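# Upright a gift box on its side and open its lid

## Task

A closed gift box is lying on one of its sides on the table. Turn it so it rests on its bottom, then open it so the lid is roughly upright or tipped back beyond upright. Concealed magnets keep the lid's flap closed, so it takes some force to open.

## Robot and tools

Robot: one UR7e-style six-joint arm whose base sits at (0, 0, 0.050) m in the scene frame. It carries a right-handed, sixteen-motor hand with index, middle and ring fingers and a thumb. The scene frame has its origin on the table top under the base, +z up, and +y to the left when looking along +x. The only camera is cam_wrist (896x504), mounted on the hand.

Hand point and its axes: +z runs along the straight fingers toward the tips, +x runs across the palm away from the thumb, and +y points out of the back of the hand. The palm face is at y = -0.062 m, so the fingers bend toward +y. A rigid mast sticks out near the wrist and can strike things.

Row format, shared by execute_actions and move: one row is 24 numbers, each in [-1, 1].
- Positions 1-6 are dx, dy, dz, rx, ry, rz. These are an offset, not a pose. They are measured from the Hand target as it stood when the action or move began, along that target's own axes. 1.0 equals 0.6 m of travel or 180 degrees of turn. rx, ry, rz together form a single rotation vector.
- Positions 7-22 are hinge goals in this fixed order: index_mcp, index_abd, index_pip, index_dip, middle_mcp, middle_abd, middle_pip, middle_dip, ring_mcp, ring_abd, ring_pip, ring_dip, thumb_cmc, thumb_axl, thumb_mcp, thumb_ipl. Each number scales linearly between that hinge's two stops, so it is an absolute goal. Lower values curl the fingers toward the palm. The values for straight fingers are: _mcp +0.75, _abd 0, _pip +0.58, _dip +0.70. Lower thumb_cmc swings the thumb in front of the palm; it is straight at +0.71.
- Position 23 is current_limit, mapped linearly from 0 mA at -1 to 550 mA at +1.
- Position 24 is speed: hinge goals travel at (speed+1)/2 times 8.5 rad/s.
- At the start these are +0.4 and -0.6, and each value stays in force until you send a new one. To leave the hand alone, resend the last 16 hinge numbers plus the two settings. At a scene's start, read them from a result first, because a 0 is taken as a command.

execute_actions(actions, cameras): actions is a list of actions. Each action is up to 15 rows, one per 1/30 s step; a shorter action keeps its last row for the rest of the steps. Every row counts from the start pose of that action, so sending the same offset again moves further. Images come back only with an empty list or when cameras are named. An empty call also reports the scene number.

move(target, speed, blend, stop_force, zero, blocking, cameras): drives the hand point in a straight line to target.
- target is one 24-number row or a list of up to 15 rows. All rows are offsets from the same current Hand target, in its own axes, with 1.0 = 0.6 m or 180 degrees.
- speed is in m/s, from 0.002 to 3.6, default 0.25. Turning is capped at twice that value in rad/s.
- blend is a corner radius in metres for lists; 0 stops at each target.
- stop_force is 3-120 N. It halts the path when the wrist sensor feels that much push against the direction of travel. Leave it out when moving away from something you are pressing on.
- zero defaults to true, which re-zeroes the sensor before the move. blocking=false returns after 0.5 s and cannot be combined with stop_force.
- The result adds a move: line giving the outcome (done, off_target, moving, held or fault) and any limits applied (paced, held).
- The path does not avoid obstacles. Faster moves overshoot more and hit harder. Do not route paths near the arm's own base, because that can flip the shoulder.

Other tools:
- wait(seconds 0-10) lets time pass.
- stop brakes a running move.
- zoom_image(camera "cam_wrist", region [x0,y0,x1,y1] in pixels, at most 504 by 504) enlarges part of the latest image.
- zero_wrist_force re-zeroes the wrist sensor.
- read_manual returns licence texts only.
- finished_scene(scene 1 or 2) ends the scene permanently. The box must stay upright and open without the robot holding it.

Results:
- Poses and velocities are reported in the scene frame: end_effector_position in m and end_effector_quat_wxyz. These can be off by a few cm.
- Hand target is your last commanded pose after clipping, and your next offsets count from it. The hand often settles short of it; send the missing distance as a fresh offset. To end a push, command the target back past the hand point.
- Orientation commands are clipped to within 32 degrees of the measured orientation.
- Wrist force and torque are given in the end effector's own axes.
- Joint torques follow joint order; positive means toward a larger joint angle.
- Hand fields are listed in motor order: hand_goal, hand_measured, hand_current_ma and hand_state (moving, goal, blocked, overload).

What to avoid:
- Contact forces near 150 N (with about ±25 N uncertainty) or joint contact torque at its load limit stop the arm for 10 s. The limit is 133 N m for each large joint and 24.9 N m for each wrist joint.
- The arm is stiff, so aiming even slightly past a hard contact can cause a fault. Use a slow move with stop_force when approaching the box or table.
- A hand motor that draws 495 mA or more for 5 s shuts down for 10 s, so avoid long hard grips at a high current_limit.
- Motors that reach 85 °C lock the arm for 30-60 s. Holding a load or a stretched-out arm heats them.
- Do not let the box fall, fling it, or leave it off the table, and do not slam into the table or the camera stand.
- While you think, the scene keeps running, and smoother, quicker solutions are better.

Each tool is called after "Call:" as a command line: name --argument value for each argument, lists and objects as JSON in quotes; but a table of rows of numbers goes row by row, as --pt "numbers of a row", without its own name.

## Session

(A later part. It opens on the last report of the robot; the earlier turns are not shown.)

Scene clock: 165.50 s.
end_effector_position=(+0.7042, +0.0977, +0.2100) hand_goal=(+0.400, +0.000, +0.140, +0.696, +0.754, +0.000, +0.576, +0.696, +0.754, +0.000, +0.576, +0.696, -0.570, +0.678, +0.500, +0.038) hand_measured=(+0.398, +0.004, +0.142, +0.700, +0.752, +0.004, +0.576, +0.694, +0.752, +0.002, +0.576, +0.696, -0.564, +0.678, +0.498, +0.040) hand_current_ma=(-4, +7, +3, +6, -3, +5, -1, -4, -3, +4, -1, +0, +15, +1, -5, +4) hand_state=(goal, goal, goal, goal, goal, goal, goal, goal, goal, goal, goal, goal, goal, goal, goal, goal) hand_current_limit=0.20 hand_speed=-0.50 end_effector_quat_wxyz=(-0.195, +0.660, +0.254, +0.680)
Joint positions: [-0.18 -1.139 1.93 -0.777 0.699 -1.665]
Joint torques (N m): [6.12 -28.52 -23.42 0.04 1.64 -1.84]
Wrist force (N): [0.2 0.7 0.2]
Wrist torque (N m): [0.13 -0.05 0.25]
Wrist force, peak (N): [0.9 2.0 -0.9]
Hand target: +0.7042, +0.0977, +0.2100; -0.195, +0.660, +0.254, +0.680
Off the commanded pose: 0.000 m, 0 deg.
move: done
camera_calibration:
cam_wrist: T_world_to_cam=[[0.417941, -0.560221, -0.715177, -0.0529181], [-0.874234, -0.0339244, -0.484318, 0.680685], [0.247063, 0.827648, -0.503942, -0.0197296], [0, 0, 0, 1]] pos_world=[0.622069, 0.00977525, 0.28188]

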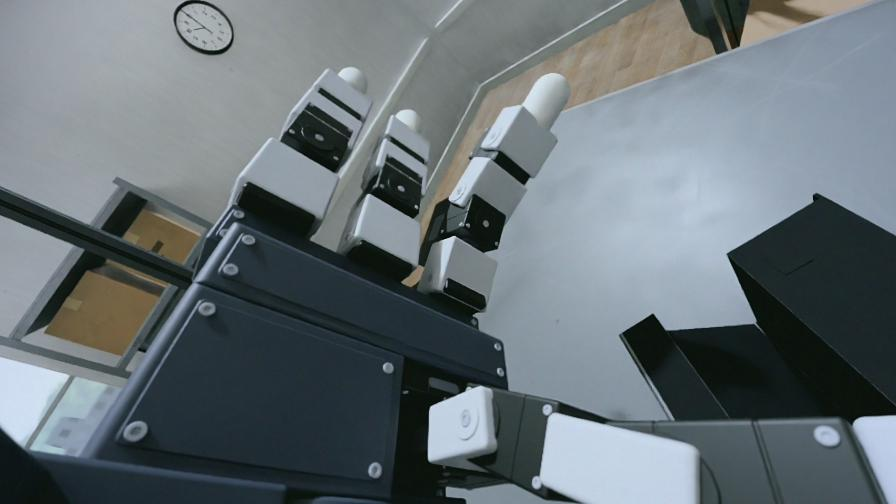

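Call:
move --target '[0.0102,0.0758,-0.0995,0.0229,-0.0211,0.5272,-0.068,0,0.139,0.696,0.754,0,0.576,0.696,-0.068,0,0.139,0.696,-0.571,0.678,0.5,0.038,0.4,-0.3]' --speed 0.4 --cameras '["cam_wrist"]'

Scene clock: 170.60 s.
end_effector_position=(+0.6835, +0.0260, +0.2201) hand_goal=(-0.068, +0.000, +0.140, +0.696, +0.754, +0.000, +0.576, +0.696, -0.068, +0.000, +0.140, +0.696, -0.570, +0.678, +0.500, +0.038) hand_measured=(-0.070, +0.004, +0.142, +0.700, +0.746, +0.004, +0.576, +0.694, -0.070, +0.002, +0.142, +0.696, -0.568, +0.678, +0.498, +0.040) hand_current_ma=(-5, +6, +2, +6, -18, +5, -1, -4, -5, +4, +4, +0, +4, +1, -5, +4) hand_state=(goal, goal, goal, goal, goal, goal, goal, goal, goal, goal, goal, goal, goal, goal, goal, goal) hand_current_limit=0.40 hand_speed=-0.30 end_effector_quat_wxyz=(+0.646, -0.646, +0.287, -0.288)
Joint positions: [-0.464 -1.096 1.606 -0.479 0.328 -0.025]
Joint torques (N m): [-7.38 -50.4 -6.38 -1.8 -1.5 1.63]
Wrist force (N): [1.6 2.5 -1.1]
Wrist torque (N m): [0.44 -0.08 0.14]
Wrist force, peak (N): [1.8 2.6 -1.2]
Hand target: +0.6835, +0.0260, +0.2201; +0.646, -0.646, +0.287, -0.288
Off the commanded pose: 0.000 m, 0 deg.
move: done
camera_calibration:
cam_wrist: T_world_to_cam=[[-0.520877, 0.570759, -0.634761, 0.517393], [-0.827347, -0.154444, 0.54004, 0.410683], [0.210198, 0.806462, 0.552662, -0.157069], [0, 0, 0, 1]] pos_world=[0.642292, -0.105209, 0.193441]

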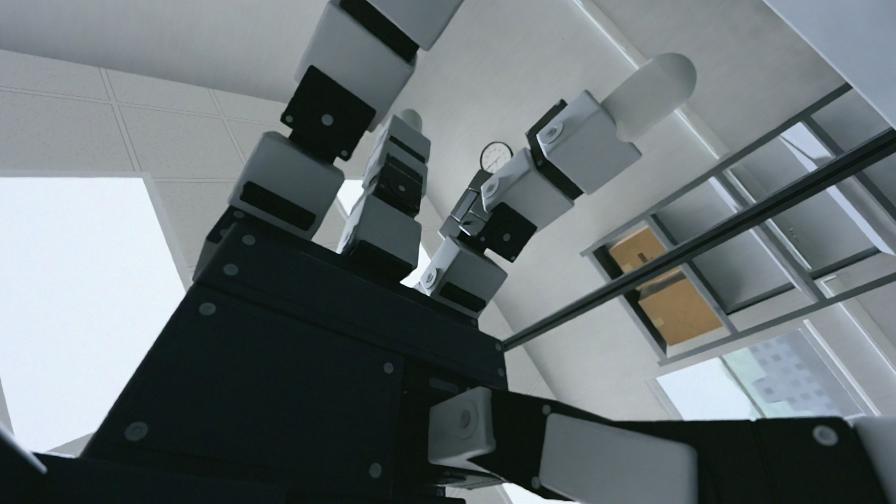

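Call:
move --target '[0,0.1467,0,0,0,0,-0.068,0,0.139,0.696,0.754,0,0.576,0.696,-0.068,0,0.139,0.696,-0.571,0.678,0.5,0.038,0.4,-0.3]' --speed 0.05 --stop_force 3 --cameras '["cam_wrist"]'

Scene clock: 173.70 s.
end_effector_position=(+0.6836, +0.0259, +0.1321) hand_goal=(-0.068, +0.000, +0.140, +0.696, +0.754, +0.000, +0.576, +0.696, -0.068, +0.000, +0.140, +0.696, -0.570, +0.678, +0.500, +0.038) hand_measured=(-0.070, +0.004, +0.142, +0.700, +0.746, +0.004, +0.576, +0.694, -0.070, +0.002, +0.142, +0.696, -0.568, +0.678, +0.498, +0.040) hand_current_ma=(-5, +6, +2, +6, -18, +5, -1, -4, -5, +4, +4, +0, +4, +1, -5, +4) hand_state=(goal, goal, goal, goal, goal, goal, goal, goal, goal, goal, goal, goal, goal, goal, goal, goal) hand_current_limit=0.40 hand_speed=-0.30 end_effector_quat_wxyz=(+0.646, -0.646, +0.287, -0.288)
Joint positions: [-0.466 -0.979 1.684 -0.675 0.326 -0.024]
Joint torques (N m): [-8.21 -36.66 -5.09 -1.83 -1.68 1.34]
Wrist force (N): [1.7 2.2 -1.0]
Wrist torque (N m): [0.40 -0.08 0.14]
Wrist force, peak (N): [1.7 2.8 -1.0]
Hand target: +0.6836, +0.0259, +0.1321; +0.646, -0.646, +0.287, -0.288
Off the commanded pose: 0.000 m, 0 deg.
move: done
camera_calibration:
cam_wrist: T_world_to_cam=[[-0.52078, 0.570963, -0.634657, 0.461527], [-0.827406, -0.154524, 0.539928, 0.458369], [0.210209, 0.806303, 0.552891, -0.108368], [0, 0, 0, 1]] pos_world=[0.642391, -0.105308, 0.105341]

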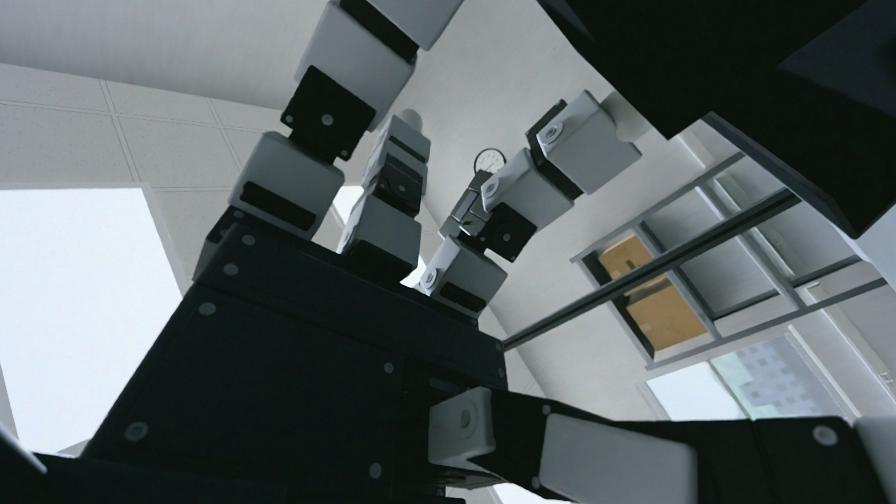

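Call:
move --pt "0 -0.08 0 0 0 0 -0.068 0 0.139 0.696 0.754 0 0.576 0.696 0.754 0 0.576 0.696 -0.571 0.678 0.5 0.038 0.4 -0.3" --pt "-0.0633 -0.08 0 0 0 0 -0.068 0 0.139 0.696 -0.068 0 0.139 0.696 0.754 0 0.576 0.696 -0.571 0.678 0.5 0.038 0.4 -0.3" --speed 0.15

Call:
move --target '[0,0.12,0,0,0,0,-0.068,0,0.139,0.696,-0.068,0,0.139,0.696,0.754,0,0.576,0.696,-0.571,0.678,0.5,0.038,0.4,-0.3]' --speed 0.05 --stop_force 4 --cameras '["cam_wrist"]'

Scene clock: 182.40 s.
end_effector_position=(+0.6581, +0.0542, +0.1800) hand_goal=(-0.068, +0.000, +0.140, +0.696, -0.068, +0.000, +0.140, +0.696, +0.754, +0.000, +0.576, +0.696, -0.570, +0.678, +0.500, +0.038) hand_measured=(-0.070, +0.004, +0.142, +0.700, -0.072, +0.004, +0.142, +0.694, +0.732, +0.002, +0.570, +0.696, -0.568, +0.678, +0.498, +0.040) hand_current_ma=(-6, +5, +2, +6, -6, +5, +2, -4, -68, +4, -16, +0, +3, +1, -5, +4) hand_state=(goal, goal, goal, goal, goal, goal, goal, goal, blocked, goal, goal, goal, goal, goal, goal, goal) hand_current_limit=0.40 hand_speed=-0.30 end_effector_quat_wxyz=(+0.646, -0.646, +0.287, -0.288)
Joint positions: [-0.441 -1.111 1.75 -0.612 0.351 -0.022]
Joint torques (N m): [5.39 -48.32 -5.54 -1.93 1.66 1.22]
Wrist force (N): [1.6 2.3 -1.0]
Wrist torque (N m): [0.41 -0.07 0.16]
Wrist force, peak (N): [2.0 2.9 -1.3]
Hand target: +0.6581, +0.0542, +0.1800; +0.646, -0.646, +0.287, -0.288
Off the commanded pose: 0.000 m, 0 deg.
move: done

Scene clock: 184.80 s.
end_effector_position=(+0.6580, +0.0541, +0.1261) hand_goal=(-0.068, +0.000, +0.140, +0.696, -0.068, +0.000, +0.140, +0.696, +0.754, +0.000, +0.576, +0.696, -0.570, +0.678, +0.500, +0.038) hand_measured=(-0.070, +0.002, +0.142, +0.698, -0.070, -0.004, +0.138, +0.694, +0.732, +0.002, +0.570, +0.696, -0.568, +0.678, +0.498, +0.040) hand_current_ma=(-5, +4, +2, +5, -4, -6, -4, -4, -66, +4, -16, +0, +3, +1, -5, +4) hand_state=(goal, goal, goal, goal, goal, goal, goal, goal, blocked, goal, goal, goal, goal, goal, goal, goal) hand_current_limit=0.40 hand_speed=-0.30 end_effector_quat_wxyz=(+0.646, -0.647, +0.287, -0.288)
Joint positions: [-0.441 -1.028 1.791 -0.733 0.35 -0.024]
Joint torques (N m): [5.96 -50.24 -22.3 0.91 1.63 0.12]
Wrist force (N): [1.6 2.2 -1.1]
Wrist torque (N m): [0.39 -0.08 0.25]
Wrist force, peak (N): [0.6 -19.9 -5.0]
Hand target: +0.6580, +0.0541, +0.1261; +0.646, -0.647, +0.287, -0.288 (not the last commanded pose)
Off the commanded pose: 0.018 m, 0 deg.
move: contact
camera_calibration:
cam_wrist: T_world_to_cam=[[-0.52106, 0.570614, -0.634741, 0.428504], [-0.827179, -0.154274, 0.540346, 0.444568], [0.210405, 0.806597, 0.552386, -0.12251], [0, 0, 0, 1]] pos_world=[0.616791, -0.0771089, 0.099441]

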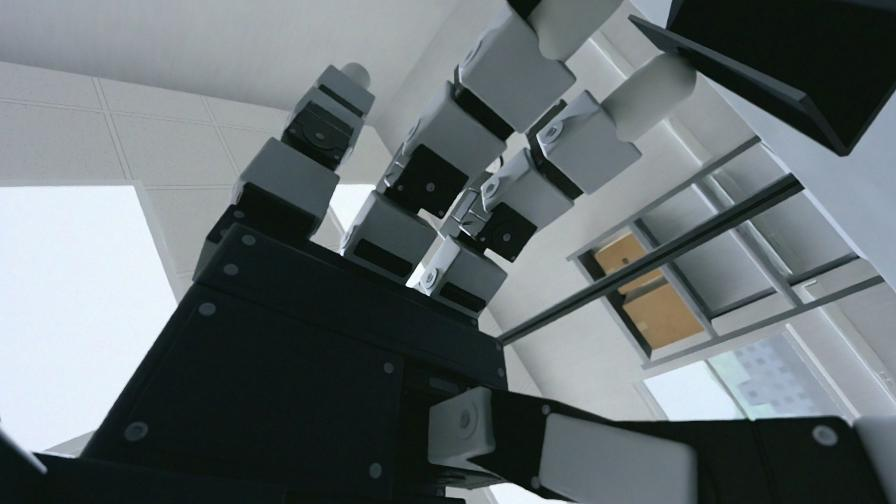

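Call:
zoom_image --camera "cam_wrist" --region '[560, 0, 896, 190]'

Scaled by 1.500.

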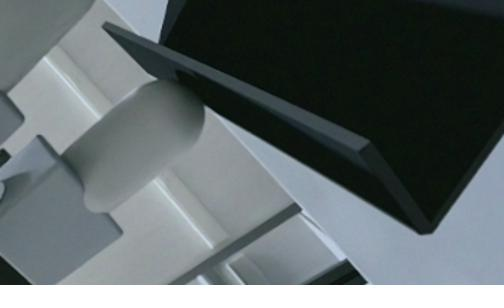

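Call:
move --pt "0 -0.15 0 0 0 0 -0.068 0 0.139 0.696 -0.068 0 0.139 0.696 0.754 0 0.576 0.696 -0.571 0.678 0.5 0.038 0.4 -0.3" --pt "-0.0223 -0.1733 0.1143 -0.0229 0.0211 -0.5272 -0.068 0 0.139 0.696 -0.068 0 0.139 0.696 0.754 0 0.576 0.696 -0.571 0.678 0.5 0.038 0.4 -0.3" --speed 0.3 --blend 0.03 --cameras '["cam_wrist"]'

Scene clock: 191.67 s.
end_effector_position=(+0.6999, +0.1102, +0.2299) hand_goal=(-0.068, +0.000, +0.140, +0.696, -0.068, +0.000, +0.140, +0.696, +0.754, +0.000, +0.576, +0.696, -0.570, +0.678, +0.500, +0.038) hand_measured=(-0.070, +0.002, +0.142, +0.698, -0.070, +0.002, +0.138, +0.694, +0.752, +0.002, +0.574, +0.696, -0.564, +0.678, +0.498, +0.040) hand_current_ma=(-5, +4, +2, +5, -4, +2, -4, -4, -3, +4, -5, +0, +15, +1, -4, +4) hand_state=(goal, goal, goal, goal, goal, goal, goal, goal, goal, goal, goal, goal, goal, goal, goal, goal) hand_current_limit=0.40 hand_speed=-0.30 end_effector_quat_wxyz=(-0.195, +0.660, +0.254, +0.679)
Joint positions: [-0.155 -1.18 1.924 -0.729 0.724 -1.666]
Joint torques (N m): [5.4 -28.43 -23.81 -2.88 1.65 -1.8]
Wrist force (N): [0.3 0.7 0.1]
Wrist torque (N m): [0.10 -0.03 0.34]
Wrist force, peak (N): [1.7 3.9 -1.1]
Hand target: +0.7000, +0.1102, +0.2300; -0.195, +0.660, +0.254, +0.679
Off the commanded pose: 0.000 m, 0 deg.
move: done
camera_calibration:
cam_wrist: T_world_to_cam=[[0.417552, -0.560624, -0.715088, -0.0295624], [-0.874503, -0.0342187, -0.483811, 0.687194], [0.246767, 0.827363, -0.504556, -0.0185362], [0, 0, 0, 1]] pos_world=[0.617872, 0.0222777, 0.30198]

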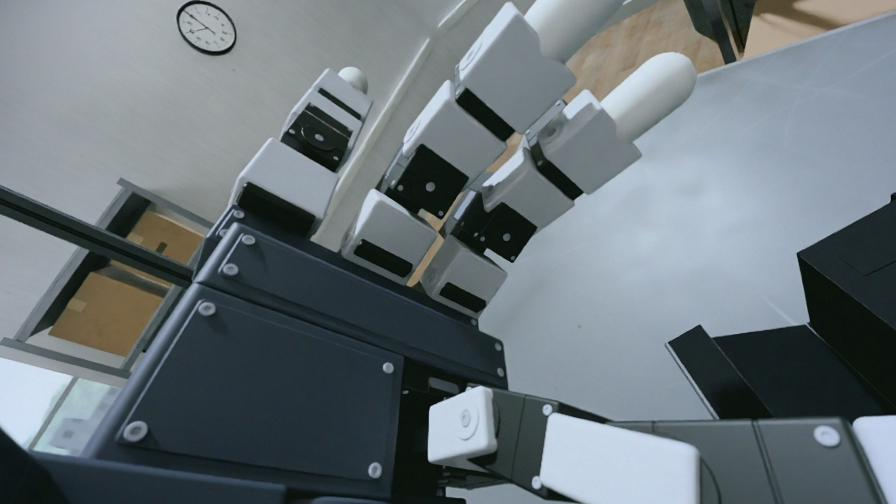

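Call:
move --target '[-0.0703,0.0393,-0.1157,0.0229,-0.0211,0.5272,-0.068,0,0.139,0.696,-0.068,0,0.139,0.696,0.754,0,0.576,0.696,-0.571,0.678,0.5,0.038,0.4,-0.3]' --speed 0.4

Call:
move --target '[0,0.09,0,0,0,0,-0.068,0,0.139,0.696,-0.068,0,0.139,0.696,0.754,0,0.576,0.696,-0.571,0.678,0.5,0.038,0.4,-0.3]' --speed 0.08 --stop_force 4

Call:
move --target '[0,0.085,0,0,0,0,-0.068,0,0.139,0.696,-0.068,0,0.139,0.696,0.754,0,0.576,0.696,-0.571,0.678,0.5,0.038,0.4,-0.3]' --speed 0.015 --stop_force 8 --cameras '["cam_wrist"]'

Scene clock: 196.47 s.
end_effector_position=(+0.6609, +0.0466, +0.1901) hand_goal=(-0.068, +0.000, +0.140, +0.696, -0.068, +0.000, +0.140, +0.696, +0.754, +0.000, +0.576, +0.696, -0.570, +0.678, +0.500, +0.038) hand_measured=(-0.070, +0.002, +0.142, +0.698, -0.070, +0.002, +0.138, +0.694, +0.746, +0.002, +0.574, +0.696, -0.568, +0.678, +0.498, +0.040) hand_current_ma=(-5, +4, +2, +5, -4, +2, -4, -4, -20, +4, -5, +0, +4, +1, -4, +4) hand_state=(goal, goal, goal, goal, goal, goal, goal, goal, goal, goal, goal, goal, goal, goal, goal, goal) hand_current_limit=0.40 hand_speed=-0.30 end_effector_quat_wxyz=(+0.645, -0.647, +0.287, -0.288)
Joint positions: [-0.451 -1.115 1.725 -0.578 0.341 -0.026]
Joint torques (N m): [-8.05 -48.35 -6.24 -2.06 -1.57 1.45]
Wrist force (N): [1.6 2.4 -0.8]
Wrist torque (N m): [0.42 -0.08 0.15]
Wrist force, peak (N): [1.8 2.4 -1.0]
Hand target: +0.6609, +0.0466, +0.1901; +0.646, -0.647, +0.287, -0.288
Off the commanded pose: 0.000 m, 0 deg.
move: done

Scene clock: 198.33 s.
end_effector_position=(+0.6610, +0.0465, +0.1361) hand_goal=(-0.068, +0.000, +0.140, +0.696, -0.068, +0.000, +0.140, +0.696, +0.754, +0.000, +0.576, +0.696, -0.570, +0.678, +0.500, +0.038) hand_measured=(-0.070, +0.002, +0.142, +0.698, -0.070, +0.002, +0.138, +0.694, +0.746, +0.002, +0.574, +0.696, -0.568, +0.678, +0.498, +0.040) hand_current_ma=(-5, +4, +2, +5, -5, +2, -4, -4, -21, +4, -5, +0, +4, +1, -4, +4) hand_state=(goal, goal, goal, goal, goal, goal, goal, goal, goal, goal, goal, goal, goal, goal, goal, goal) hand_current_limit=0.40 hand_speed=-0.30 end_effector_quat_wxyz=(+0.646, -0.647, +0.287, -0.288)
Joint positions: [-0.452 -1.036 1.77 -0.703 0.34 -0.025]
Joint torques (N m): [-7.86 -33.44 -5.45 -1.9 -1.64 1.29]
Wrist force (N): [1.8 2.1 -1.3]
Wrist torque (N m): [0.39 -0.10 0.16]
Wrist force, peak (N): [1.7 2.9 -1.1]
Hand target: +0.6610, +0.0465, +0.1361; +0.646, -0.647, +0.287, -0.288
Off the commanded pose: 0.000 m, 0 deg.
move: done

Scene clock: 200.30 s.
end_effector_position=(+0.6610, +0.0465, +0.1254) hand_goal=(-0.068, +0.000, +0.140, +0.696, -0.068, +0.000, +0.140, +0.696, +0.754, +0.000, +0.576, +0.696, -0.570, +0.678, +0.500, +0.038) hand_measured=(-0.070, +0.004, +0.142, +0.698, -0.066, -0.022, +0.134, +0.694, +0.746, +0.002, +0.574, +0.696, -0.568, +0.678, +0.498, +0.040) hand_current_ma=(-5, +6, +2, +5, +5, -54, -13, -3, -21, +4, -5, +0, +4, +1, -4, +4) hand_state=(goal, goal, goal, goal, goal, blocked, goal, goal, goal, goal, goal, goal, goal, goal, goal, goal) hand_current_limit=0.40 hand_speed=-0.30 end_effector_quat_wxyz=(+0.646, -0.647, +0.287, -0.288)
Joint positions: [-0.452 -1.019 1.776 -0.727 0.34 -0.025]
Joint torques (N m): [-0.7 -49.29 -22.6 1.01 -0.83 -0.2]
Wrist force (N): [1.9 0.3 -1.4]
Wrist torque (N m): [0.39 -0.09 0.09]
Wrist force, peak (N): [1.4 -8.2 -2.8]
Hand target: +0.6610, +0.0465, +0.1254; +0.646, -0.647, +0.287, -0.288 (not the last commanded pose)
Off the commanded pose: 0.040 m, 0 deg.
move: contact
camera_calibration:
cam_wrist: T_world_to_cam=[[-0.521156, 0.570595, -0.634679, 0.434016], [-0.82712, -0.15434, 0.540418, 0.446108], [0.210404, 0.806598, 0.552386, -0.116522], [0, 0, 0, 1]] pos_world=[0.619691, -0.0848087, 0.0987407]

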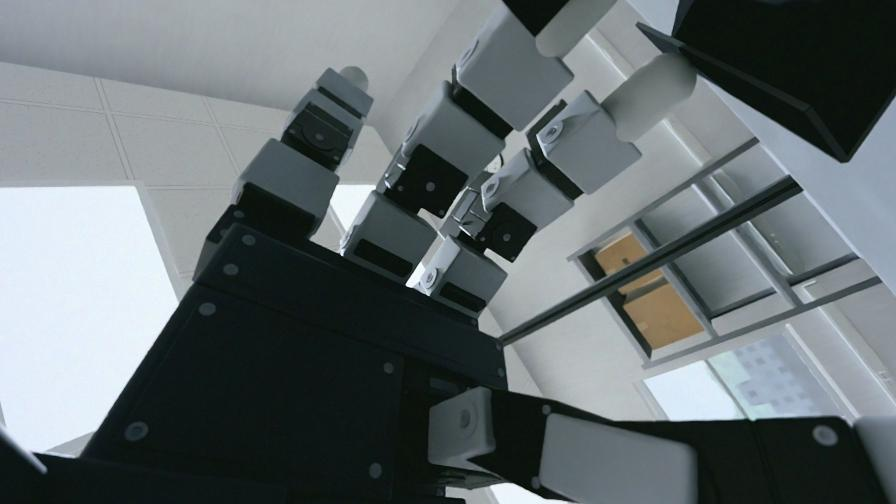

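Call:
move --pt "0 -0.1 0 0 0 0 -0.068 0 0.139 0.696 0.754 0 0.576 0.696 0.754 0 0.576 0.696 -0.571 0.678 0.5 0.038 0.4 -0.3" --pt "0.07 -0.1 0 0 0 0 -0.068 0 0.139 0.696 0.754 0 0.576 0.696 0.754 0 0.576 0.696 -0.571 0.678 0.5 0.038 0.4 -0.3" --speed 0.15 --blend 0.01

Call:
move --target '[0,0.165,0,0,0,0,-0.068,0,0.139,0.696,0.754,0,0.576,0.696,0.754,0,0.576,0.696,-0.571,0.678,0.5,0.038,0.4,-0.3]' --speed 0.06 --stop_force 3 --cameras '["cam_wrist"]'

Scene clock: 205.10 s.
end_effector_position=(+0.6890, +0.0155, +0.1855) hand_goal=(-0.068, +0.000, +0.140, +0.696, +0.754, +0.000, +0.576, +0.696, +0.754, +0.000, +0.576, +0.696, -0.570, +0.678, +0.500, +0.038) hand_measured=(-0.070, +0.004, +0.142, +0.698, +0.734, -0.004, +0.570, +0.694, +0.746, +0.002, +0.574, +0.696, -0.568, +0.678, +0.498, +0.040) hand_current_ma=(-6, +5, +2, +5, -62, -5, -15, -3, -21, +4, -5, +0, +3, +1, -4, +4) hand_state=(goal, goal, goal, goal, blocked, goal, goal, goal, goal, goal, goal, goal, goal, goal, goal, goal) hand_current_limit=0.40 hand_speed=-0.30 end_effector_quat_wxyz=(+0.646, -0.647, +0.287, -0.288)
Joint positions: [-0.477 -1.038 1.614 -0.544 0.315 -0.027]
Joint torques (N m): [-8.29 -35.64 -25.8 0.88 -1.6 -1.57]
Wrist force (N): [1.7 2.4 -1.0]
Wrist torque (N m): [0.39 -0.08 0.25]
Wrist force, peak (N): [1.8 3.4 -1.2]
Hand target: +0.6891, +0.0154, +0.1855; +0.646, -0.647, +0.287, -0.288
Off the commanded pose: 0.000 m, 0 deg.
move: done

Scene clock: 207.90 s.
end_effector_position=(+0.6891, +0.0153, +0.0865) hand_goal=(-0.068, +0.000, +0.140, +0.696, +0.754, +0.000, +0.576, +0.696, +0.754, +0.000, +0.576, +0.696, -0.570, +0.678, +0.500, +0.038) hand_measured=(-0.070, +0.004, +0.142, +0.698, +0.734, -0.004, +0.570, +0.694, +0.746, +0.002, +0.574, +0.696, -0.568, +0.678, +0.498, +0.040) hand_current_ma=(-6, +5, +2, +5, -62, -5, -15, -3, -21, +4, -5, +0, +3, +1, -4, +4) hand_state=(goal, goal, goal, goal, blocked, goal, goal, goal, goal, goal, goal, goal, goal, goal, goal, goal) hand_current_limit=0.40 hand_speed=-0.30 end_effector_quat_wxyz=(+0.646, -0.647, +0.287, -0.288)
Joint positions: [-0.478 -0.892 1.678 -0.753 0.313 -0.028]
Joint torques (N m): [-7.22 -39.06 -4.46 -1.88 -1.66 1.38]
Wrist force (N): [1.5 2.2 -1.1]
Wrist torque (N m): [0.36 -0.07 0.14]
Wrist force, peak (N): [1.8 2.7 -1.2]
Hand target: +0.6891, +0.0153, +0.0865; +0.646, -0.647, +0.287, -0.288
Off the commanded pose: 0.000 m, 0 deg.
move: done
camera_calibration:
cam_wrist: T_world_to_cam=[[-0.521156, 0.570595, -0.634679, 0.441826], [-0.82712, -0.15434, 0.540418, 0.48564], [0.210404, 0.806598, 0.552386, -0.0758014], [0, 0, 0, 1]] pos_world=[0.647891, -0.116009, 0.0598407]

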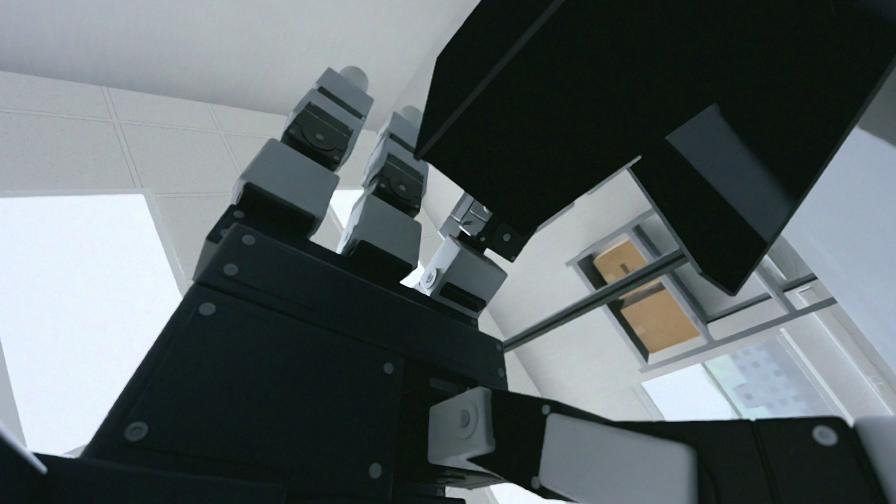

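Call:
move --target '[-0.1,0,0,0,0,0,-0.068,0,0.139,0.696,0.754,0,0.576,0.696,0.754,0,0.576,0.696,-0.571,0.678,0.5,0.038,0.4,-0.3]' --speed 0.03 --stop_force 4 --cameras '["cam_wrist"]'

Scene clock: 211.27 s.
end_effector_position=(+0.6489, +0.0598, +0.0864) hand_goal=(-0.068, +0.000, +0.140, +0.696, +0.754, +0.000, +0.576, +0.696, +0.754, +0.000, +0.576, +0.696, -0.570, +0.678, +0.500, +0.038) hand_measured=(-0.070, +0.002, +0.142, +0.698, +0.734, -0.004, +0.570, +0.694, +0.746, +0.002, +0.574, +0.696, -0.568, +0.678, +0.498, +0.040) hand_current_ma=(-6, +1, +2, +5, -62, -5, -15, -3, -21, +4, -5, +0, +3, +1, -4, +4) hand_state=(goal, goal, goal, goal, blocked, goal, goal, goal, goal, goal, goal, goal, goal, goal, goal, goal) hand_current_limit=0.40 hand_speed=-0.30 end_effector_quat_wxyz=(+0.646, -0.647, +0.287, -0.288)
Joint positions: [-0.44 -0.977 1.842 -0.836 0.351 -0.024]
Joint torques (N m): [5.99 -50.7 -2.45 -1.78 1.6 1.41]
Wrist force (N): [1.5 2.3 -1.0]
Wrist torque (N m): [0.38 -0.05 0.11]
Wrist force, peak (N): [1.8 2.6 -1.2]
Hand target: +0.6489, +0.0598, +0.0864; +0.646, -0.647, +0.287, -0.288
Off the commanded pose: 0.000 m, 0 deg.
move: done
camera_calibration:
cam_wrist: T_world_to_cam=[[-0.521156, 0.570595, -0.634679, 0.39542], [-0.82712, -0.15434, 0.540418, 0.459312], [0.210404, 0.806598, 0.552386, -0.103182], [0, 0, 0, 1]] pos_world=[0.607691, -0.0715087, 0.0597407]

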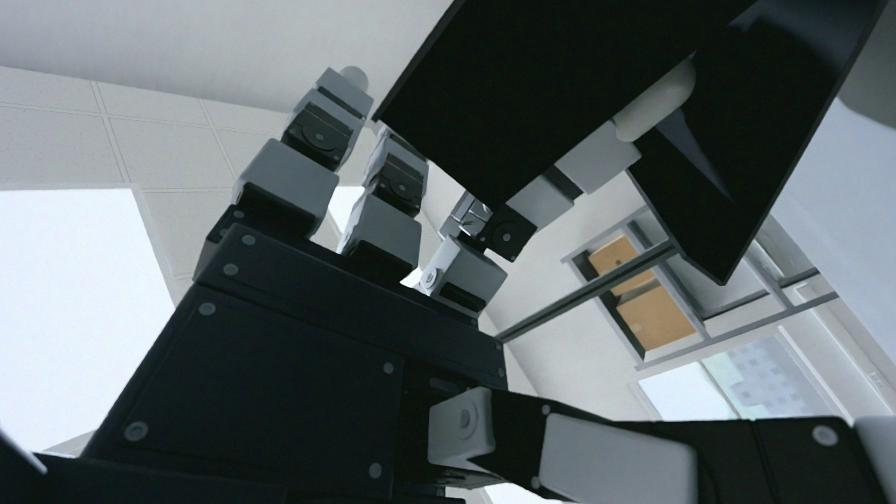

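Call:
move --pt "0 -0.16 0 0 0 0 -0.068 0 0.139 0.696 0.754 0 0.576 0.696 0.754 0 0.576 0.696 -0.571 0.678 0.5 0.038 0.4 -0.3" --pt "-0.0133 -0.16 0 0 0 0 -0.068 -0.1 0.139 0.696 -0.068 0.1 0.139 0.696 0.754 0 0.576 0.696 -0.571 0.678 0.5 0.038 0.4 -0.3" --speed 0.15

Call:
move --target '[0,0.16,0,0,0,0,-0.068,-0.1,0.139,0.696,-0.068,0.1,0.139,0.696,0.754,0,0.576,0.696,-0.571,0.678,0.5,0.038,0.4,-0.3]' --speed 0.06 --stop_force 3 --cameras '["cam_wrist"]'

Scene clock: 215.60 s.
end_effector_position=(+0.6436, +0.0659, +0.1824) hand_goal=(-0.068, -0.100, +0.140, +0.696, -0.068, +0.100, +0.140, +0.696, +0.754, +0.000, +0.576, +0.696, -0.570, +0.678, +0.500, +0.038) hand_measured=(-0.070, -0.096, +0.142, +0.698, -0.070, +0.096, +0.142, +0.694, +0.746, +0.002, +0.574, +0.696, -0.568, +0.678, +0.498, +0.040) hand_current_ma=(-6, +7, +2, +5, -6, -7, +2, -3, -22, +4, -5, +0, +3, +1, -4, +4) hand_state=(goal, goal, goal, goal, goal, goal, goal, goal, goal, goal, goal, goal, goal, goal, goal, goal) hand_current_limit=0.40 hand_speed=-0.30 end_effector_quat_wxyz=(+0.646, -0.647, +0.287, -0.288)
Joint positions: [-0.433 -1.148 1.8 -0.623 0.359 -0.023]
Joint torques (N m): [5.95 -47.65 -5.83 -1.97 1.8 1.37]
Wrist force (N): [1.5 2.3 -0.8]
Wrist torque (N m): [0.38 -0.08 0.25]
Wrist force, peak (N): [1.4 3.3 -1.2]
Hand target: +0.6436, +0.0659, +0.1824; +0.646, -0.647, +0.287, -0.288
Off the commanded pose: 0.000 m, 0 deg.
move: done

Scene clock: 217.40 s.
end_effector_position=(+0.6434, +0.0659, +0.1546) hand_goal=(-0.068, -0.100, +0.140, +0.696, -0.068, +0.100, +0.140, +0.696, +0.754, +0.000, +0.576, +0.696, -0.570, +0.678, +0.500, +0.038) hand_measured=(-0.072, -0.094, +0.142, +0.698, -0.068, +0.100, +0.136, +0.694, +0.744, +0.002, +0.574, +0.696, -0.568, +0.678, +0.498, +0.040) hand_current_ma=(-7, +10, +2, +5, +1, +0, -7, -5, -24, +4, -5, +0, +3, +1, -4, +4) hand_state=(goal, goal, goal, goal, goal, goal, goal, goal, goal, goal, goal, goal, goal, goal, goal, goal) hand_current_limit=0.40 hand_speed=-0.30 end_effector_quat_wxyz=(+0.645, -0.647, +0.287, -0.287)
Joint positions: [-0.434 -1.106 1.823 -0.686 0.358 -0.026]
Joint torques (N m): [5.93 -46.74 -22.82 1.03 1.39 -1.12]
Wrist force (N): [1.6 1.6 -1.0]
Wrist torque (N m): [0.39 -0.08 0.23]
Wrist force, peak (N): [1.4 -19.8 -3.4]
Hand target: +0.6434, +0.0659, +0.1546; +0.645, -0.647, +0.287, -0.287 (not the last commanded pose)
Off the commanded pose: 0.068 m, 0 deg.
move: contact
camera_calibration:
cam_wrist: T_world_to_cam=[[-0.521642, 0.570153, -0.634677, 0.432633], [-0.826741, -0.1541, 0.541066, 0.418415], [0.210687, 0.806956, 0.551754, -0.144717], [0, 0, 0, 1]] pos_world=[0.602091, -0.0654091, 0.128041]

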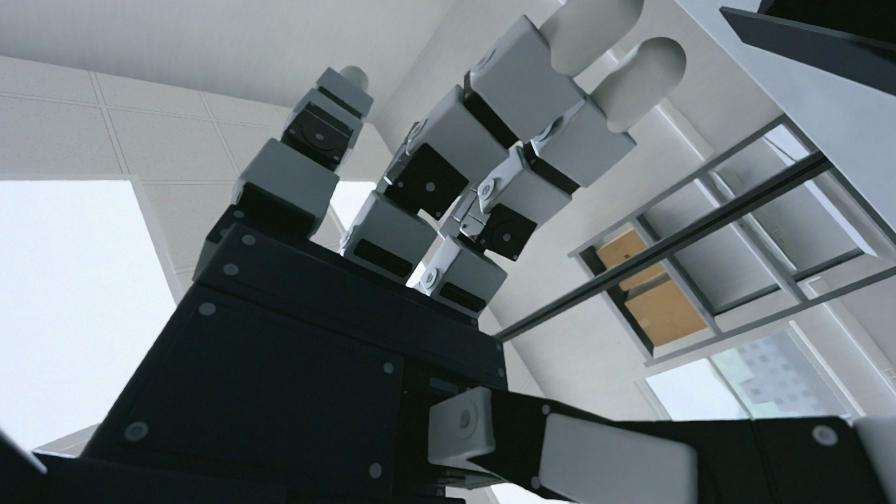

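Call:
move --pt "0 -0.02 0 0 0 0 -0.068 -0.1 0.139 0.696 -0.068 0.1 0.139 0.696 0.754 0 0.576 0.696 -0.571 0.678 0.5 0.038 0.4 -0.3" --pt "-0.022 -0.02 0 0 0 0 -0.068 -0.12 0.139 0.696 -0.068 0.1 0.139 0.696 0.754 0 0.576 0.696 -0.571 0.678 0.5 0.038 0.4 -0.3" --speed 0.1

Call:
move --target '[0,0.133,0,0,0,0,-0.068,-0.12,0.139,0.696,-0.068,0.1,0.139,0.696,0.754,0,0.576,0.696,-0.571,0.678,0.5,0.038,0.4,-0.3]' --speed 0.04 --stop_force 3 --cameras '["cam_wrist"]'

Scene clock: 219.97 s.
end_effector_position=(+0.6345, +0.0757, +0.1666) hand_goal=(-0.068, -0.120, +0.140, +0.696, -0.068, +0.100, +0.140, +0.696, +0.754, +0.000, +0.576, +0.696, -0.570, +0.678, +0.500, +0.038) hand_measured=(-0.072, -0.100, +0.142, +0.698, -0.070, +0.096, +0.138, +0.694, +0.744, +0.002, +0.574, +0.696, -0.568, +0.678, +0.498, +0.040) hand_current_ma=(-7, +47, +2, +5, -4, -6, -5, -4, -24, +4, -5, +0, +3, +1, -4, +4) hand_state=(goal, goal, goal, goal, goal, goal, goal, goal, goal, goal, goal, goal, goal, goal, goal, goal) hand_current_limit=0.40 hand_speed=-0.30 end_effector_quat_wxyz=(+0.645, -0.647, +0.287, -0.287)
Joint positions: [-0.424 -1.145 1.847 -0.671 0.368 -0.025]
Joint torques (N m): [6.06 -45.98 -4.78 -2.02 1.51 1.34]
Wrist force (N): [1.5 2.1 -1.1]
Wrist torque (N m): [0.37 -0.06 0.17]
Wrist force, peak (N): [2.3 2.3 -0.8]
Hand target: +0.6345, +0.0757, +0.1666; +0.645, -0.647, +0.287, -0.287
Off the commanded pose: 0.000 m, 0 deg.
move: done

Scene clock: 222.27 s.
end_effector_position=(+0.6344, +0.0756, +0.1269) hand_goal=(-0.068, -0.120, +0.140, +0.696, -0.068, +0.100, +0.140, +0.696, +0.754, +0.000, +0.576, +0.696, -0.570, +0.678, +0.500, +0.038) hand_measured=(-0.074, -0.108, +0.140, +0.698, -0.068, +0.088, +0.138, +0.694, +0.744, +0.002, +0.574, +0.696, -0.568, +0.678, +0.498, +0.040) hand_current_ma=(-12, +24, +1, +5, +0, -24, -3, -4, -25, +4, -5, +0, +2, +1, -4, +4) hand_state=(goal, goal, goal, goal, goal, goal, goal, goal, goal, goal, goal, goal, goal, goal, goal, goal) hand_current_limit=0.40 hand_speed=-0.30 end_effector_quat_wxyz=(+0.645, -0.647, +0.287, -0.287)
Joint positions: [-0.424 -1.08 1.876 -0.764 0.368 -0.026]
Joint torques (N m): [4.66 -47.51 -22.78 0.82 1.71 0.44]
Wrist force (N): [1.6 2.1 -1.1]
Wrist torque (N m): [0.38 -0.08 0.24]
Wrist force, peak (N): [-0.6 -18.1 -4.8]
Hand target: +0.6344, +0.0757, +0.1269; +0.645, -0.647, +0.287, -0.287 (not the last commanded pose)
Off the commanded pose: 0.040 m, 0 deg.
move: contact
camera_calibration:
cam_wrist: T_world_to_cam=[[-0.521854, 0.56991, -0.634721, 0.40506], [-0.826556, -0.153877, 0.541413, 0.427353], [0.210888, 0.807171, 0.551364, -0.135509], [0, 0, 0, 1]] pos_world=[0.59319, -0.0557095, 0.100441]

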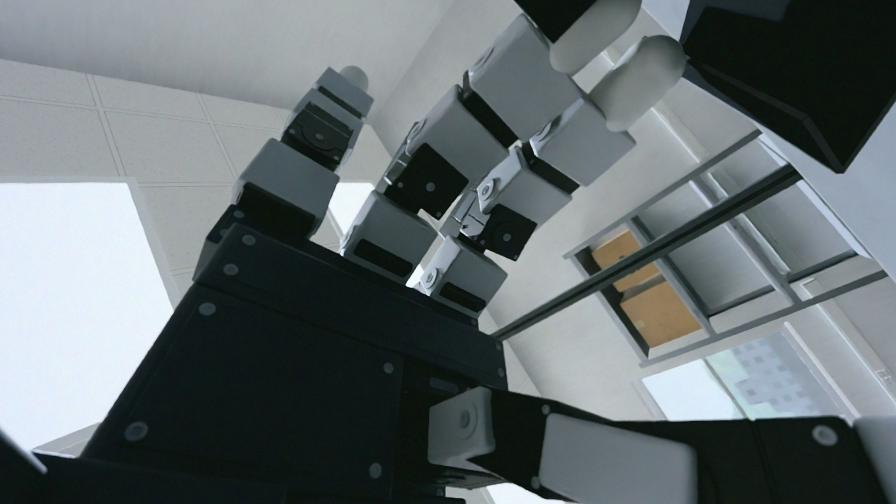

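Call:
move --pt "0 -0.02 0 0 0 0 -0.068 -0.12 0.139 0.696 -0.068 0.1 0.139 0.696 0.754 0 0.576 0.696 -0.571 0.678 0.5 0.038 0.4 -0.3" --pt "0.0125 -0.02 0 0 0 0 -0.068 -0.14 0.139 0.696 -0.068 0.13 0.139 0.696 0.754 0 0.576 0.696 -0.571 0.678 0.5 0.038 0.4 -0.3" --speed 0.1

Call:
move --target '[0,0.087,0,0,0,0,-0.068,-0.14,0.139,0.696,-0.068,0.13,0.139,0.696,0.754,0,0.576,0.696,-0.571,0.678,0.5,0.038,0.4,-0.3]' --speed 0.03 --stop_force 4 --cameras '["cam_wrist"]'

Scene clock: 224.73 s.
end_effector_position=(+0.6394, +0.0701, +0.1389) hand_goal=(-0.068, -0.140, +0.140, +0.696, -0.068, +0.130, +0.140, +0.696, +0.754, +0.000, +0.576, +0.696, -0.570, +0.678, +0.500, +0.038) hand_measured=(-0.074, -0.110, +0.140, +0.698, -0.068, +0.092, +0.138, +0.694, +0.744, +0.002, +0.574, +0.696, -0.568, +0.678, +0.498, +0.040) hand_current_ma=(-12, +79, +0, +5, +0, -101, -3, -4, -25, +4, -5, +0, +2, +1, -4, +4) hand_state=(goal, blocked, goal, goal, goal, blocked, goal, goal, goal, goal, goal, goal, goal, goal, goal, goal) hand_current_limit=0.40 hand_speed=-0.30 end_effector_quat_wxyz=(+0.645, -0.647, +0.287, -0.287)
Joint positions: [-0.43 -1.089 1.849 -0.727 0.362 -0.027]
Joint torques (N m): [-8.39 -30.99 -22.16 0.88 -1.45 -1.68]
Wrist force (N): [1.5 2.2 -1.1]
Wrist torque (N m): [0.38 -0.07 0.25]
Wrist force, peak (N): [1.7 2.5 -1.3]
Hand target: +0.6394, +0.0701, +0.1389; +0.645, -0.647, +0.287, -0.287
Off the commanded pose: 0.000 m, 0 deg.
move: done

Scene clock: 226.40 s.
end_effector_position=(+0.6394, +0.0701, +0.1266) hand_goal=(-0.068, -0.140, +0.140, +0.696, -0.068, +0.130, +0.140, +0.696, +0.754, +0.000, +0.576, +0.696, -0.570, +0.678, +0.500, +0.038) hand_measured=(-0.074, -0.110, +0.140, +0.698, -0.064, +0.092, +0.138, +0.694, +0.744, +0.002, +0.574, +0.696, -0.568, +0.678, +0.498, +0.040) hand_current_ma=(-15, +77, +0, +4, +9, -101, -4, -4, -26, +4, -5, +0, +2, +1, -4, +4) hand_state=(goal, blocked, goal, goal, goal, blocked, goal, goal, goal, goal, goal, goal, goal, goal, goal, goal) hand_current_limit=0.40 hand_speed=-0.30 end_effector_quat_wxyz=(+0.645, -0.647, +0.287, -0.287)
Joint positions: [-0.43 -1.068 1.857 -0.756 0.362 -0.027]
Joint torques (N m): [4.94 -47.97 -22.14 0.84 1.68 1.18]
Wrist force (N): [1.6 1.8 -1.0]
Wrist torque (N m): [0.37 -0.09 0.24]
Wrist force, peak (N): [-0.6 -18.0 -4.1]
Hand target: +0.6394, +0.0701, +0.1266; +0.645, -0.647, +0.287, -0.287 (not the last commanded pose)
Off the commanded pose: 0.040 m, 0 deg.
move: contact
camera_calibration:
cam_wrist: T_world_to_cam=[[-0.521917, 0.569845, -0.634728, 0.410596], [-0.826493, -0.153787, 0.541533, 0.430675], [0.210978, 0.807234, 0.551237, -0.131975], [0, 0, 0, 1]] pos_world=[0.59809, -0.0612097, 0.100141]

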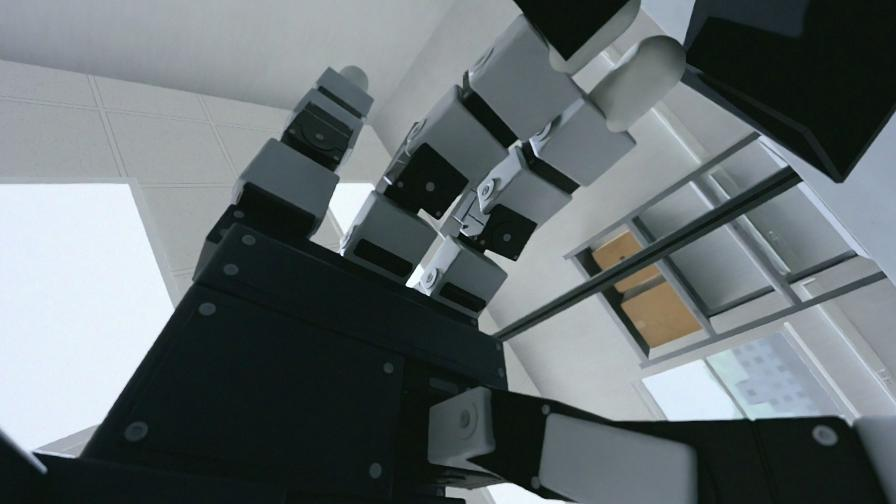

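Call:
move --pt "0 -0.1 0 0 0 0 -0.068 -0.14 0.139 0.696 -0.068 0.13 0.139 0.696 0.754 0 0.576 0.696 -0.571 0.678 0.5 0.038 0.4 -0.3" --pt "0.048 -0.1 0 0 0 0 -0.068 0 0.139 0.696 0.754 0 0.576 0.696 0.754 0 0.576 0.696 -0.571 0.678 0.5 0.038 0.4 -0.3" --pt "0.048 0.036 0 0 0 0 -0.068 0 0.139 0.696 0.754 0 0.576 0.696 0.754 0 0.576 0.696 -0.571 0.678 0.5 0.038 0.4 -0.3" --speed 0.12 --cameras '["cam_wrist"]'

Scene clock: 232.13 s.
end_effector_position=(+0.6586, +0.0487, +0.1051) hand_goal=(-0.068, +0.000, +0.140, +0.696, +0.754, +0.000, +0.576, +0.696, +0.754, +0.000, +0.576, +0.696, -0.570, +0.678, +0.500, +0.038) hand_measured=(-0.076, -0.002, +0.140, +0.698, +0.734, +0.002, +0.570, +0.694, +0.744, +0.002, +0.574, +0.696, -0.568, +0.678, +0.498, +0.040) hand_current_ma=(-19, -5, +0, +3, -62, +4, -15, -3, -26, +4, -5, +0, +2, +1, -4, +4) hand_state=(goal, goal, goal, goal, blocked, goal, goal, goal, goal, goal, goal, goal, goal, goal, goal, goal) hand_current_limit=0.40 hand_speed=-0.30 end_effector_quat_wxyz=(+0.645, -0.647, +0.287, -0.287)
Joint positions: [-0.451 -0.989 1.794 -0.769 0.341 -0.03]
Joint torques (N m): [-8.1 -35.18 -3.9 -1.59 0.47 1.5]
Wrist force (N): [1.7 2.3 -1.1]
Wrist torque (N m): [0.39 -0.09 0.15]
Wrist force, peak (N): [1.7 3.2 -1.2]
Hand target: +0.6587, +0.0486, +0.1050; +0.645, -0.647, +0.287, -0.287
Off the commanded pose: 0.000 m, 0 deg.
move: done
camera_calibration:
cam_wrist: T_world_to_cam=[[-0.522025, 0.569776, -0.634701, 0.419333], [-0.826422, -0.15381, 0.541635, 0.454909], [0.210988, 0.807278, 0.551168, -0.106836], [0, 0, 0, 1]] pos_world=[0.61739, -0.0827096, 0.0786408]

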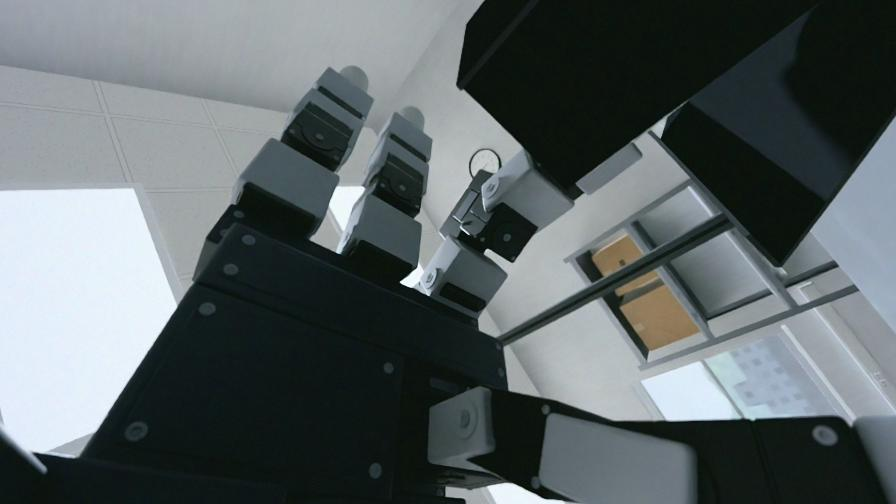

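Call:
move --pt "-0.05 0.0067 0 0 0 0 -0.068 0 0.139 0.696 0.754 0 0.576 0.696 0.754 0 0.576 0.696 -0.571 0.678 0.5 0.038 0.4 -0.3" --pt "-0.085 0.025 0 0 0 0 -0.068 0 0.139 0.696 0.754 0 0.576 0.696 0.754 0 0.576 0.696 -0.571 0.678 0.5 0.038 0.4 -0.3" --pt "-0.105 0.0617 0 0 0 0 -0.068 0 0.139 0.696 0.754 0 0.576 0.696 0.754 0 0.576 0.696 -0.571 0.678 0.5 0.038 0.4 -0.3" --speed 0.25 --blend '[0.01,0.01,0]' --cameras '["cam_wrist"]'

Scene clock: 233.80 s.
end_effector_position=(+0.6164, +0.0953, +0.0680) hand_goal=(-0.068, +0.000, +0.140, +0.696, +0.754, +0.000, +0.576, +0.696, +0.754, +0.000, +0.576, +0.696, -0.570, +0.678, +0.500, +0.038) hand_measured=(-0.076, -0.002, +0.140, +0.698, +0.734, +0.002, +0.570, +0.694, +0.744, +0.002, +0.574, +0.696, -0.568, +0.678, +0.498, +0.040) hand_current_ma=(-19, -2, +0, +3, -62, +4, -15, -3, -26, +4, -5, +0, +2, +1, -4, +4) hand_state=(goal, goal, goal, goal, blocked, goal, goal, goal, goal, goal, goal, goal, goal, goal, goal, goal) hand_current_limit=0.40 hand_speed=-0.30 end_effector_quat_wxyz=(+0.645, -0.647, +0.287, -0.287)
Joint positions: [-0.404 -1.002 1.967 -0.934 0.388 -0.025]
Joint torques (N m): [5.58 -31.11 -1.63 -2.07 1.75 1.45]
Wrist force (N): [1.6 2.3 -1.2]
Wrist torque (N m): [0.38 -0.06 0.14]
Wrist force, peak (N): [2.6 2.2 -1.3]
Hand target: +0.6164, +0.0953, +0.0679; +0.645, -0.647, +0.287, -0.287
Off the commanded pose: 0.000 m, 0 deg.
move: done
camera_calibration:
cam_wrist: T_world_to_cam=[[-0.522025, 0.569776, -0.634701, 0.347147], [-0.826422, -0.15381, 0.541635, 0.447312], [0.210988, 0.807278, 0.551168, -0.115184], [0, 0, 0, 1]] pos_world=[0.57519, -0.0360096, 0.0415408]

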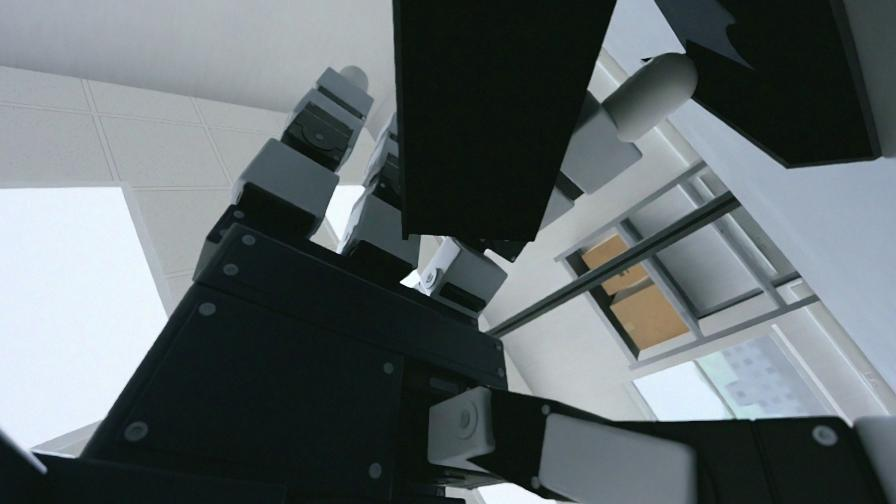

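Call:
move --pt "0 -0.2 0 0 0 0 -0.068 0 0.139 0.696 0.754 0 0.576 0.696 0.754 0 0.576 0.696 -0.571 0.678 0.5 0.038 0.4 -0.3" --pt "0.0403 -0.27 0.1063 -0.0229 0.0211 -0.5272 -0.068 0 0.139 0.696 0.754 0 0.576 0.696 0.754 0 0.576 0.696 -0.571 0.678 0.5 0.038 0.4 -0.3" --speed 0.4 --blend 0.03 --cameras '["cam_wrist"]'

Scene clock: 237.43 s.
end_effector_position=(+0.6801, +0.1205, +0.2298) hand_goal=(-0.068, +0.000, +0.140, +0.696, +0.754, +0.000, +0.576, +0.696, +0.754, +0.000, +0.576, +0.696, -0.570, +0.678, +0.500, +0.038) hand_measured=(-0.070, +0.002, +0.140, +0.698, +0.752, +0.002, +0.574, +0.694, +0.752, +0.002, +0.574, +0.696, -0.564, +0.678, +0.498, +0.040) hand_current_ma=(-5, +2, +0, +3, -3, +4, -5, -3, -3, +4, -5, +0, +15, +1, -4, +4) hand_state=(goal, goal, goal, goal, goal, goal, goal, goal, goal, goal, goal, goal, goal, goal, goal, goal) hand_current_limit=0.40 hand_speed=-0.30 end_effector_quat_wxyz=(-0.195, +0.661, +0.254, +0.679)
Joint positions: [-0.141 -1.216 1.979 -0.745 0.738 -1.667]
Joint torques (N m): [5.28 -26.8 -23.71 0.32 1.64 -1.8]
Wrist force (N): [0.3 0.6 0.1]
Wrist torque (N m): [0.09 -0.05 0.30]
Wrist force, peak (N): [1.5 4.1 -1.1]
Hand target: +0.6801, +0.1205, +0.2298; -0.195, +0.661, +0.254, +0.679
Off the commanded pose: 0.000 m, 0 deg.
move: done
camera_calibration:
cam_wrist: T_world_to_cam=[[0.416796, -0.561317, -0.714986, -0.0150615], [-0.87509, -0.0349389, -0.482698, 0.670365], [0.245966, 0.826863, -0.505765, -0.0214241], [0, 0, 0, 1]] pos_world=[0.598177, 0.0326824, 0.30198]

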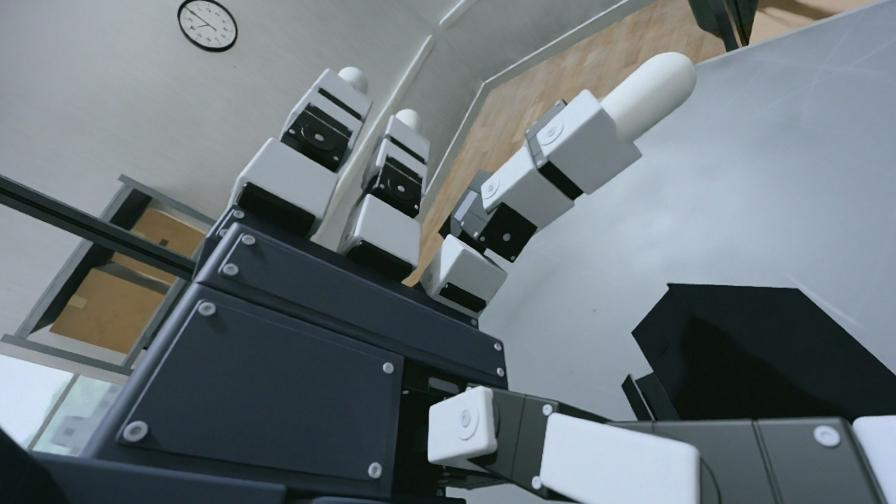

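Call:
move --target '[-0.0872,-0.0558,-0.0225,0.0332,0.0029,0.0278,0.178,0,0.139,0.696,0.754,0,0.576,0.696,0.754,0,0.576,0.696,-0.571,0.678,0.562,0.038,0.4,-0.3]' --speed 0.3

Call:
move --target '[-0.1667,0,0,0,0,0,0.178,0,0.139,0.696,0.754,0,0.576,0.696,0.754,0,0.576,0.696,-0.571,0.678,0.562,0.038,0.4,-0.3]' --speed 0.07 --stop_force 3 --cameras '["cam_wrist"]'

Scene clock: 243.37 s.
end_effector_position=(+0.6520, +0.1352, +0.1748) hand_goal=(+0.178, +0.000, +0.140, +0.696, +0.754, +0.000, +0.576, +0.696, +0.754, +0.000, +0.576, +0.696, -0.570, +0.678, +0.562, +0.038) hand_measured=(+0.176, +0.002, +0.140, +0.698, +0.752, +0.002, +0.574, +0.694, +0.752, +0.002, +0.574, +0.696, -0.562, +0.678, +0.560, +0.040) hand_current_ma=(-3, +2, +0, +3, -3, +4, -5, -3, -3, +4, -5, +0, +16, +0, -5, +4) hand_state=(goal, goal, goal, goal, goal, goal, goal, goal, goal, goal, goal, goal, goal, goal, goal, goal) hand_current_limit=0.40 hand_speed=-0.30 end_effector_quat_wxyz=(-0.259, +0.657, +0.259, +0.659)
Joint positions: [-0.175 -1.16 2.073 -0.901 0.599 -1.576]
Joint torques (N m): [-8.5 -25.35 -3.41 -2.59 -1.4 1.43]
Wrist force (N): [0.4 0.6 0.1]
Wrist torque (N m): [0.10 -0.06 0.15]
Wrist force, peak (N): [1.0 1.0 0.5]
Hand target: +0.6519, +0.1353, +0.1747; -0.260, +0.657, +0.259, +0.659
Off the commanded pose: 0.000 m, 0 deg.
move: done

Scene clock: 245.97 s.
end_effector_position=(+0.6522, +0.1353, +0.0747) hand_goal=(+0.178, +0.000, +0.140, +0.696, +0.754, +0.000, +0.576, +0.696, +0.754, +0.000, +0.576, +0.696, -0.570, +0.678, +0.562, +0.038) hand_measured=(+0.176, +0.002, +0.140, +0.698, +0.752, +0.002, +0.574, +0.694, +0.752, +0.002, +0.574, +0.696, -0.562, +0.678, +0.560, +0.040) hand_current_ma=(-3, +2, +0, +3, -3, +4, -5, -3, -3, +4, -5, +0, +16, +0, -5, +4) hand_state=(goal, goal, goal, goal, goal, goal, goal, goal, goal, goal, goal, goal, goal, goal, goal, goal) hand_current_limit=0.40 hand_speed=-0.30 end_effector_quat_wxyz=(-0.260, +0.657, +0.259, +0.659)
Joint positions: [-0.176 -0.927 2.095 -1.156 0.598 -1.576]
Joint torques (N m): [5.31 -30.11 -17.66 -2.58 1.54 1.21]
Wrist force (N): [0.3 0.4 0.0]
Wrist torque (N m): [0.09 -0.06 0.14]
Wrist force, peak (N): [0.6 0.6 0.3]
Hand target: +0.6522, +0.1353, +0.0747; -0.260, +0.657, +0.259, +0.659
Off the commanded pose: 0.000 m, 0 deg.
move: done
camera_calibration:
cam_wrist: T_world_to_cam=[[0.43116, -0.465126, -0.773149, -0.123959], [-0.892665, -0.0951632, -0.44056, 0.587985], [0.13134, 0.880115, -0.456232, -0.041427], [0, 0, 0, 1]] pos_world=[0.583761, 0.0347584, 0.144303]

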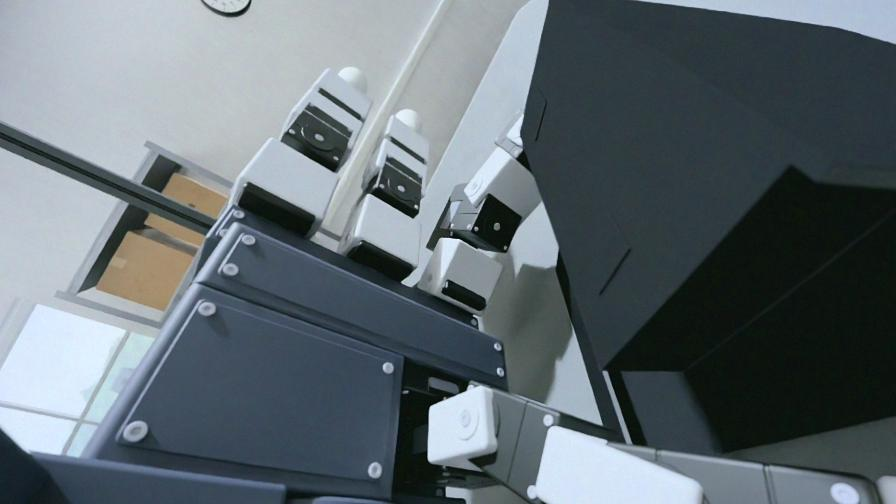

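Call:
move --target '[0,0,0,0,0,0,-0.205,0,0.139,0.696,0.754,0,0.576,0.696,0.754,0,0.576,0.696,-0.571,0.678,0.169,0.038,0.2,-0.8]' --cameras '["cam_wrist"]'

Scene clock: 247.03 s.
end_effector_position=(+0.6522, +0.1353, +0.0747) hand_goal=(-0.204, +0.000, +0.140, +0.696, +0.754, +0.000, +0.576, +0.696, +0.754, +0.000, +0.576, +0.696, -0.570, +0.678, +0.170, +0.038) hand_measured=(-0.052, +0.002, +0.168, +0.704, +0.752, +0.002, +0.574, +0.694, +0.752, +0.002, +0.574, +0.696, -0.562, +0.678, +0.344, +0.050) hand_current_ma=(+330, +2, +86, +20, -3, +4, -5, -3, -3, +4, -5, +0, +16, +0, +330, +46) hand_state=(blocked, goal, blocked, goal, goal, goal, goal, goal, goal, goal, goal, goal, goal, goal, blocked, goal) hand_current_limit=0.20 hand_speed=-0.80 end_effector_quat_wxyz=(-0.260, +0.657, +0.259, +0.659)
Joint positions: [-0.176 -0.927 2.095 -1.156 0.598 -1.576]
Joint torques (N m): [5.29 -31.37 -16.59 -2.35 1.28 1.21]
Wrist force (N): [0.3 0.6 -0.1]
Wrist torque (N m): [0.10 -0.03 0.16]
Wrist force, peak (N): [0.2 0.7 0.0]
Hand target: +0.6522, +0.1353, +0.0747; -0.260, +0.657, +0.259, +0.659
Off the commanded pose: 0.000 m, 0 deg.
move: done
camera_calibration:
cam_wrist: T_world_to_cam=[[0.43116, -0.465126, -0.773149, -0.123959], [-0.892665, -0.0951632, -0.44056, 0.587985], [0.13134, 0.880115, -0.456232, -0.041427], [0, 0, 0, 1]] pos_world=[0.583761, 0.0347584, 0.144303]

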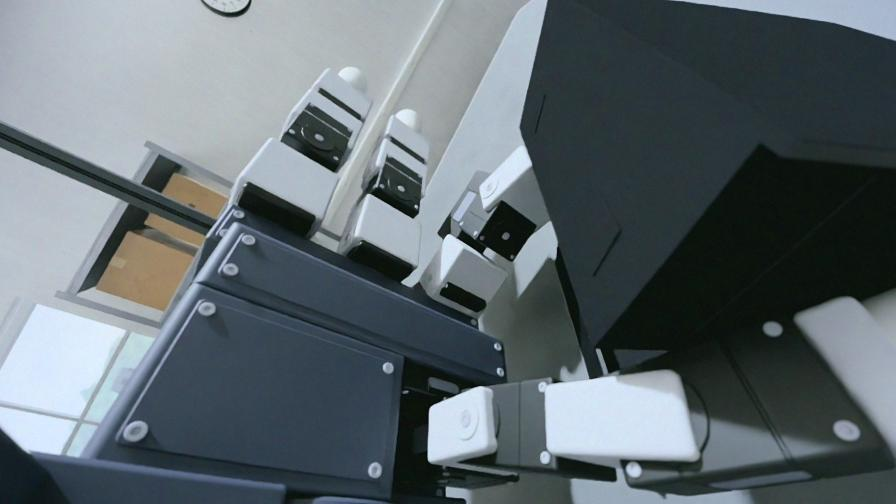

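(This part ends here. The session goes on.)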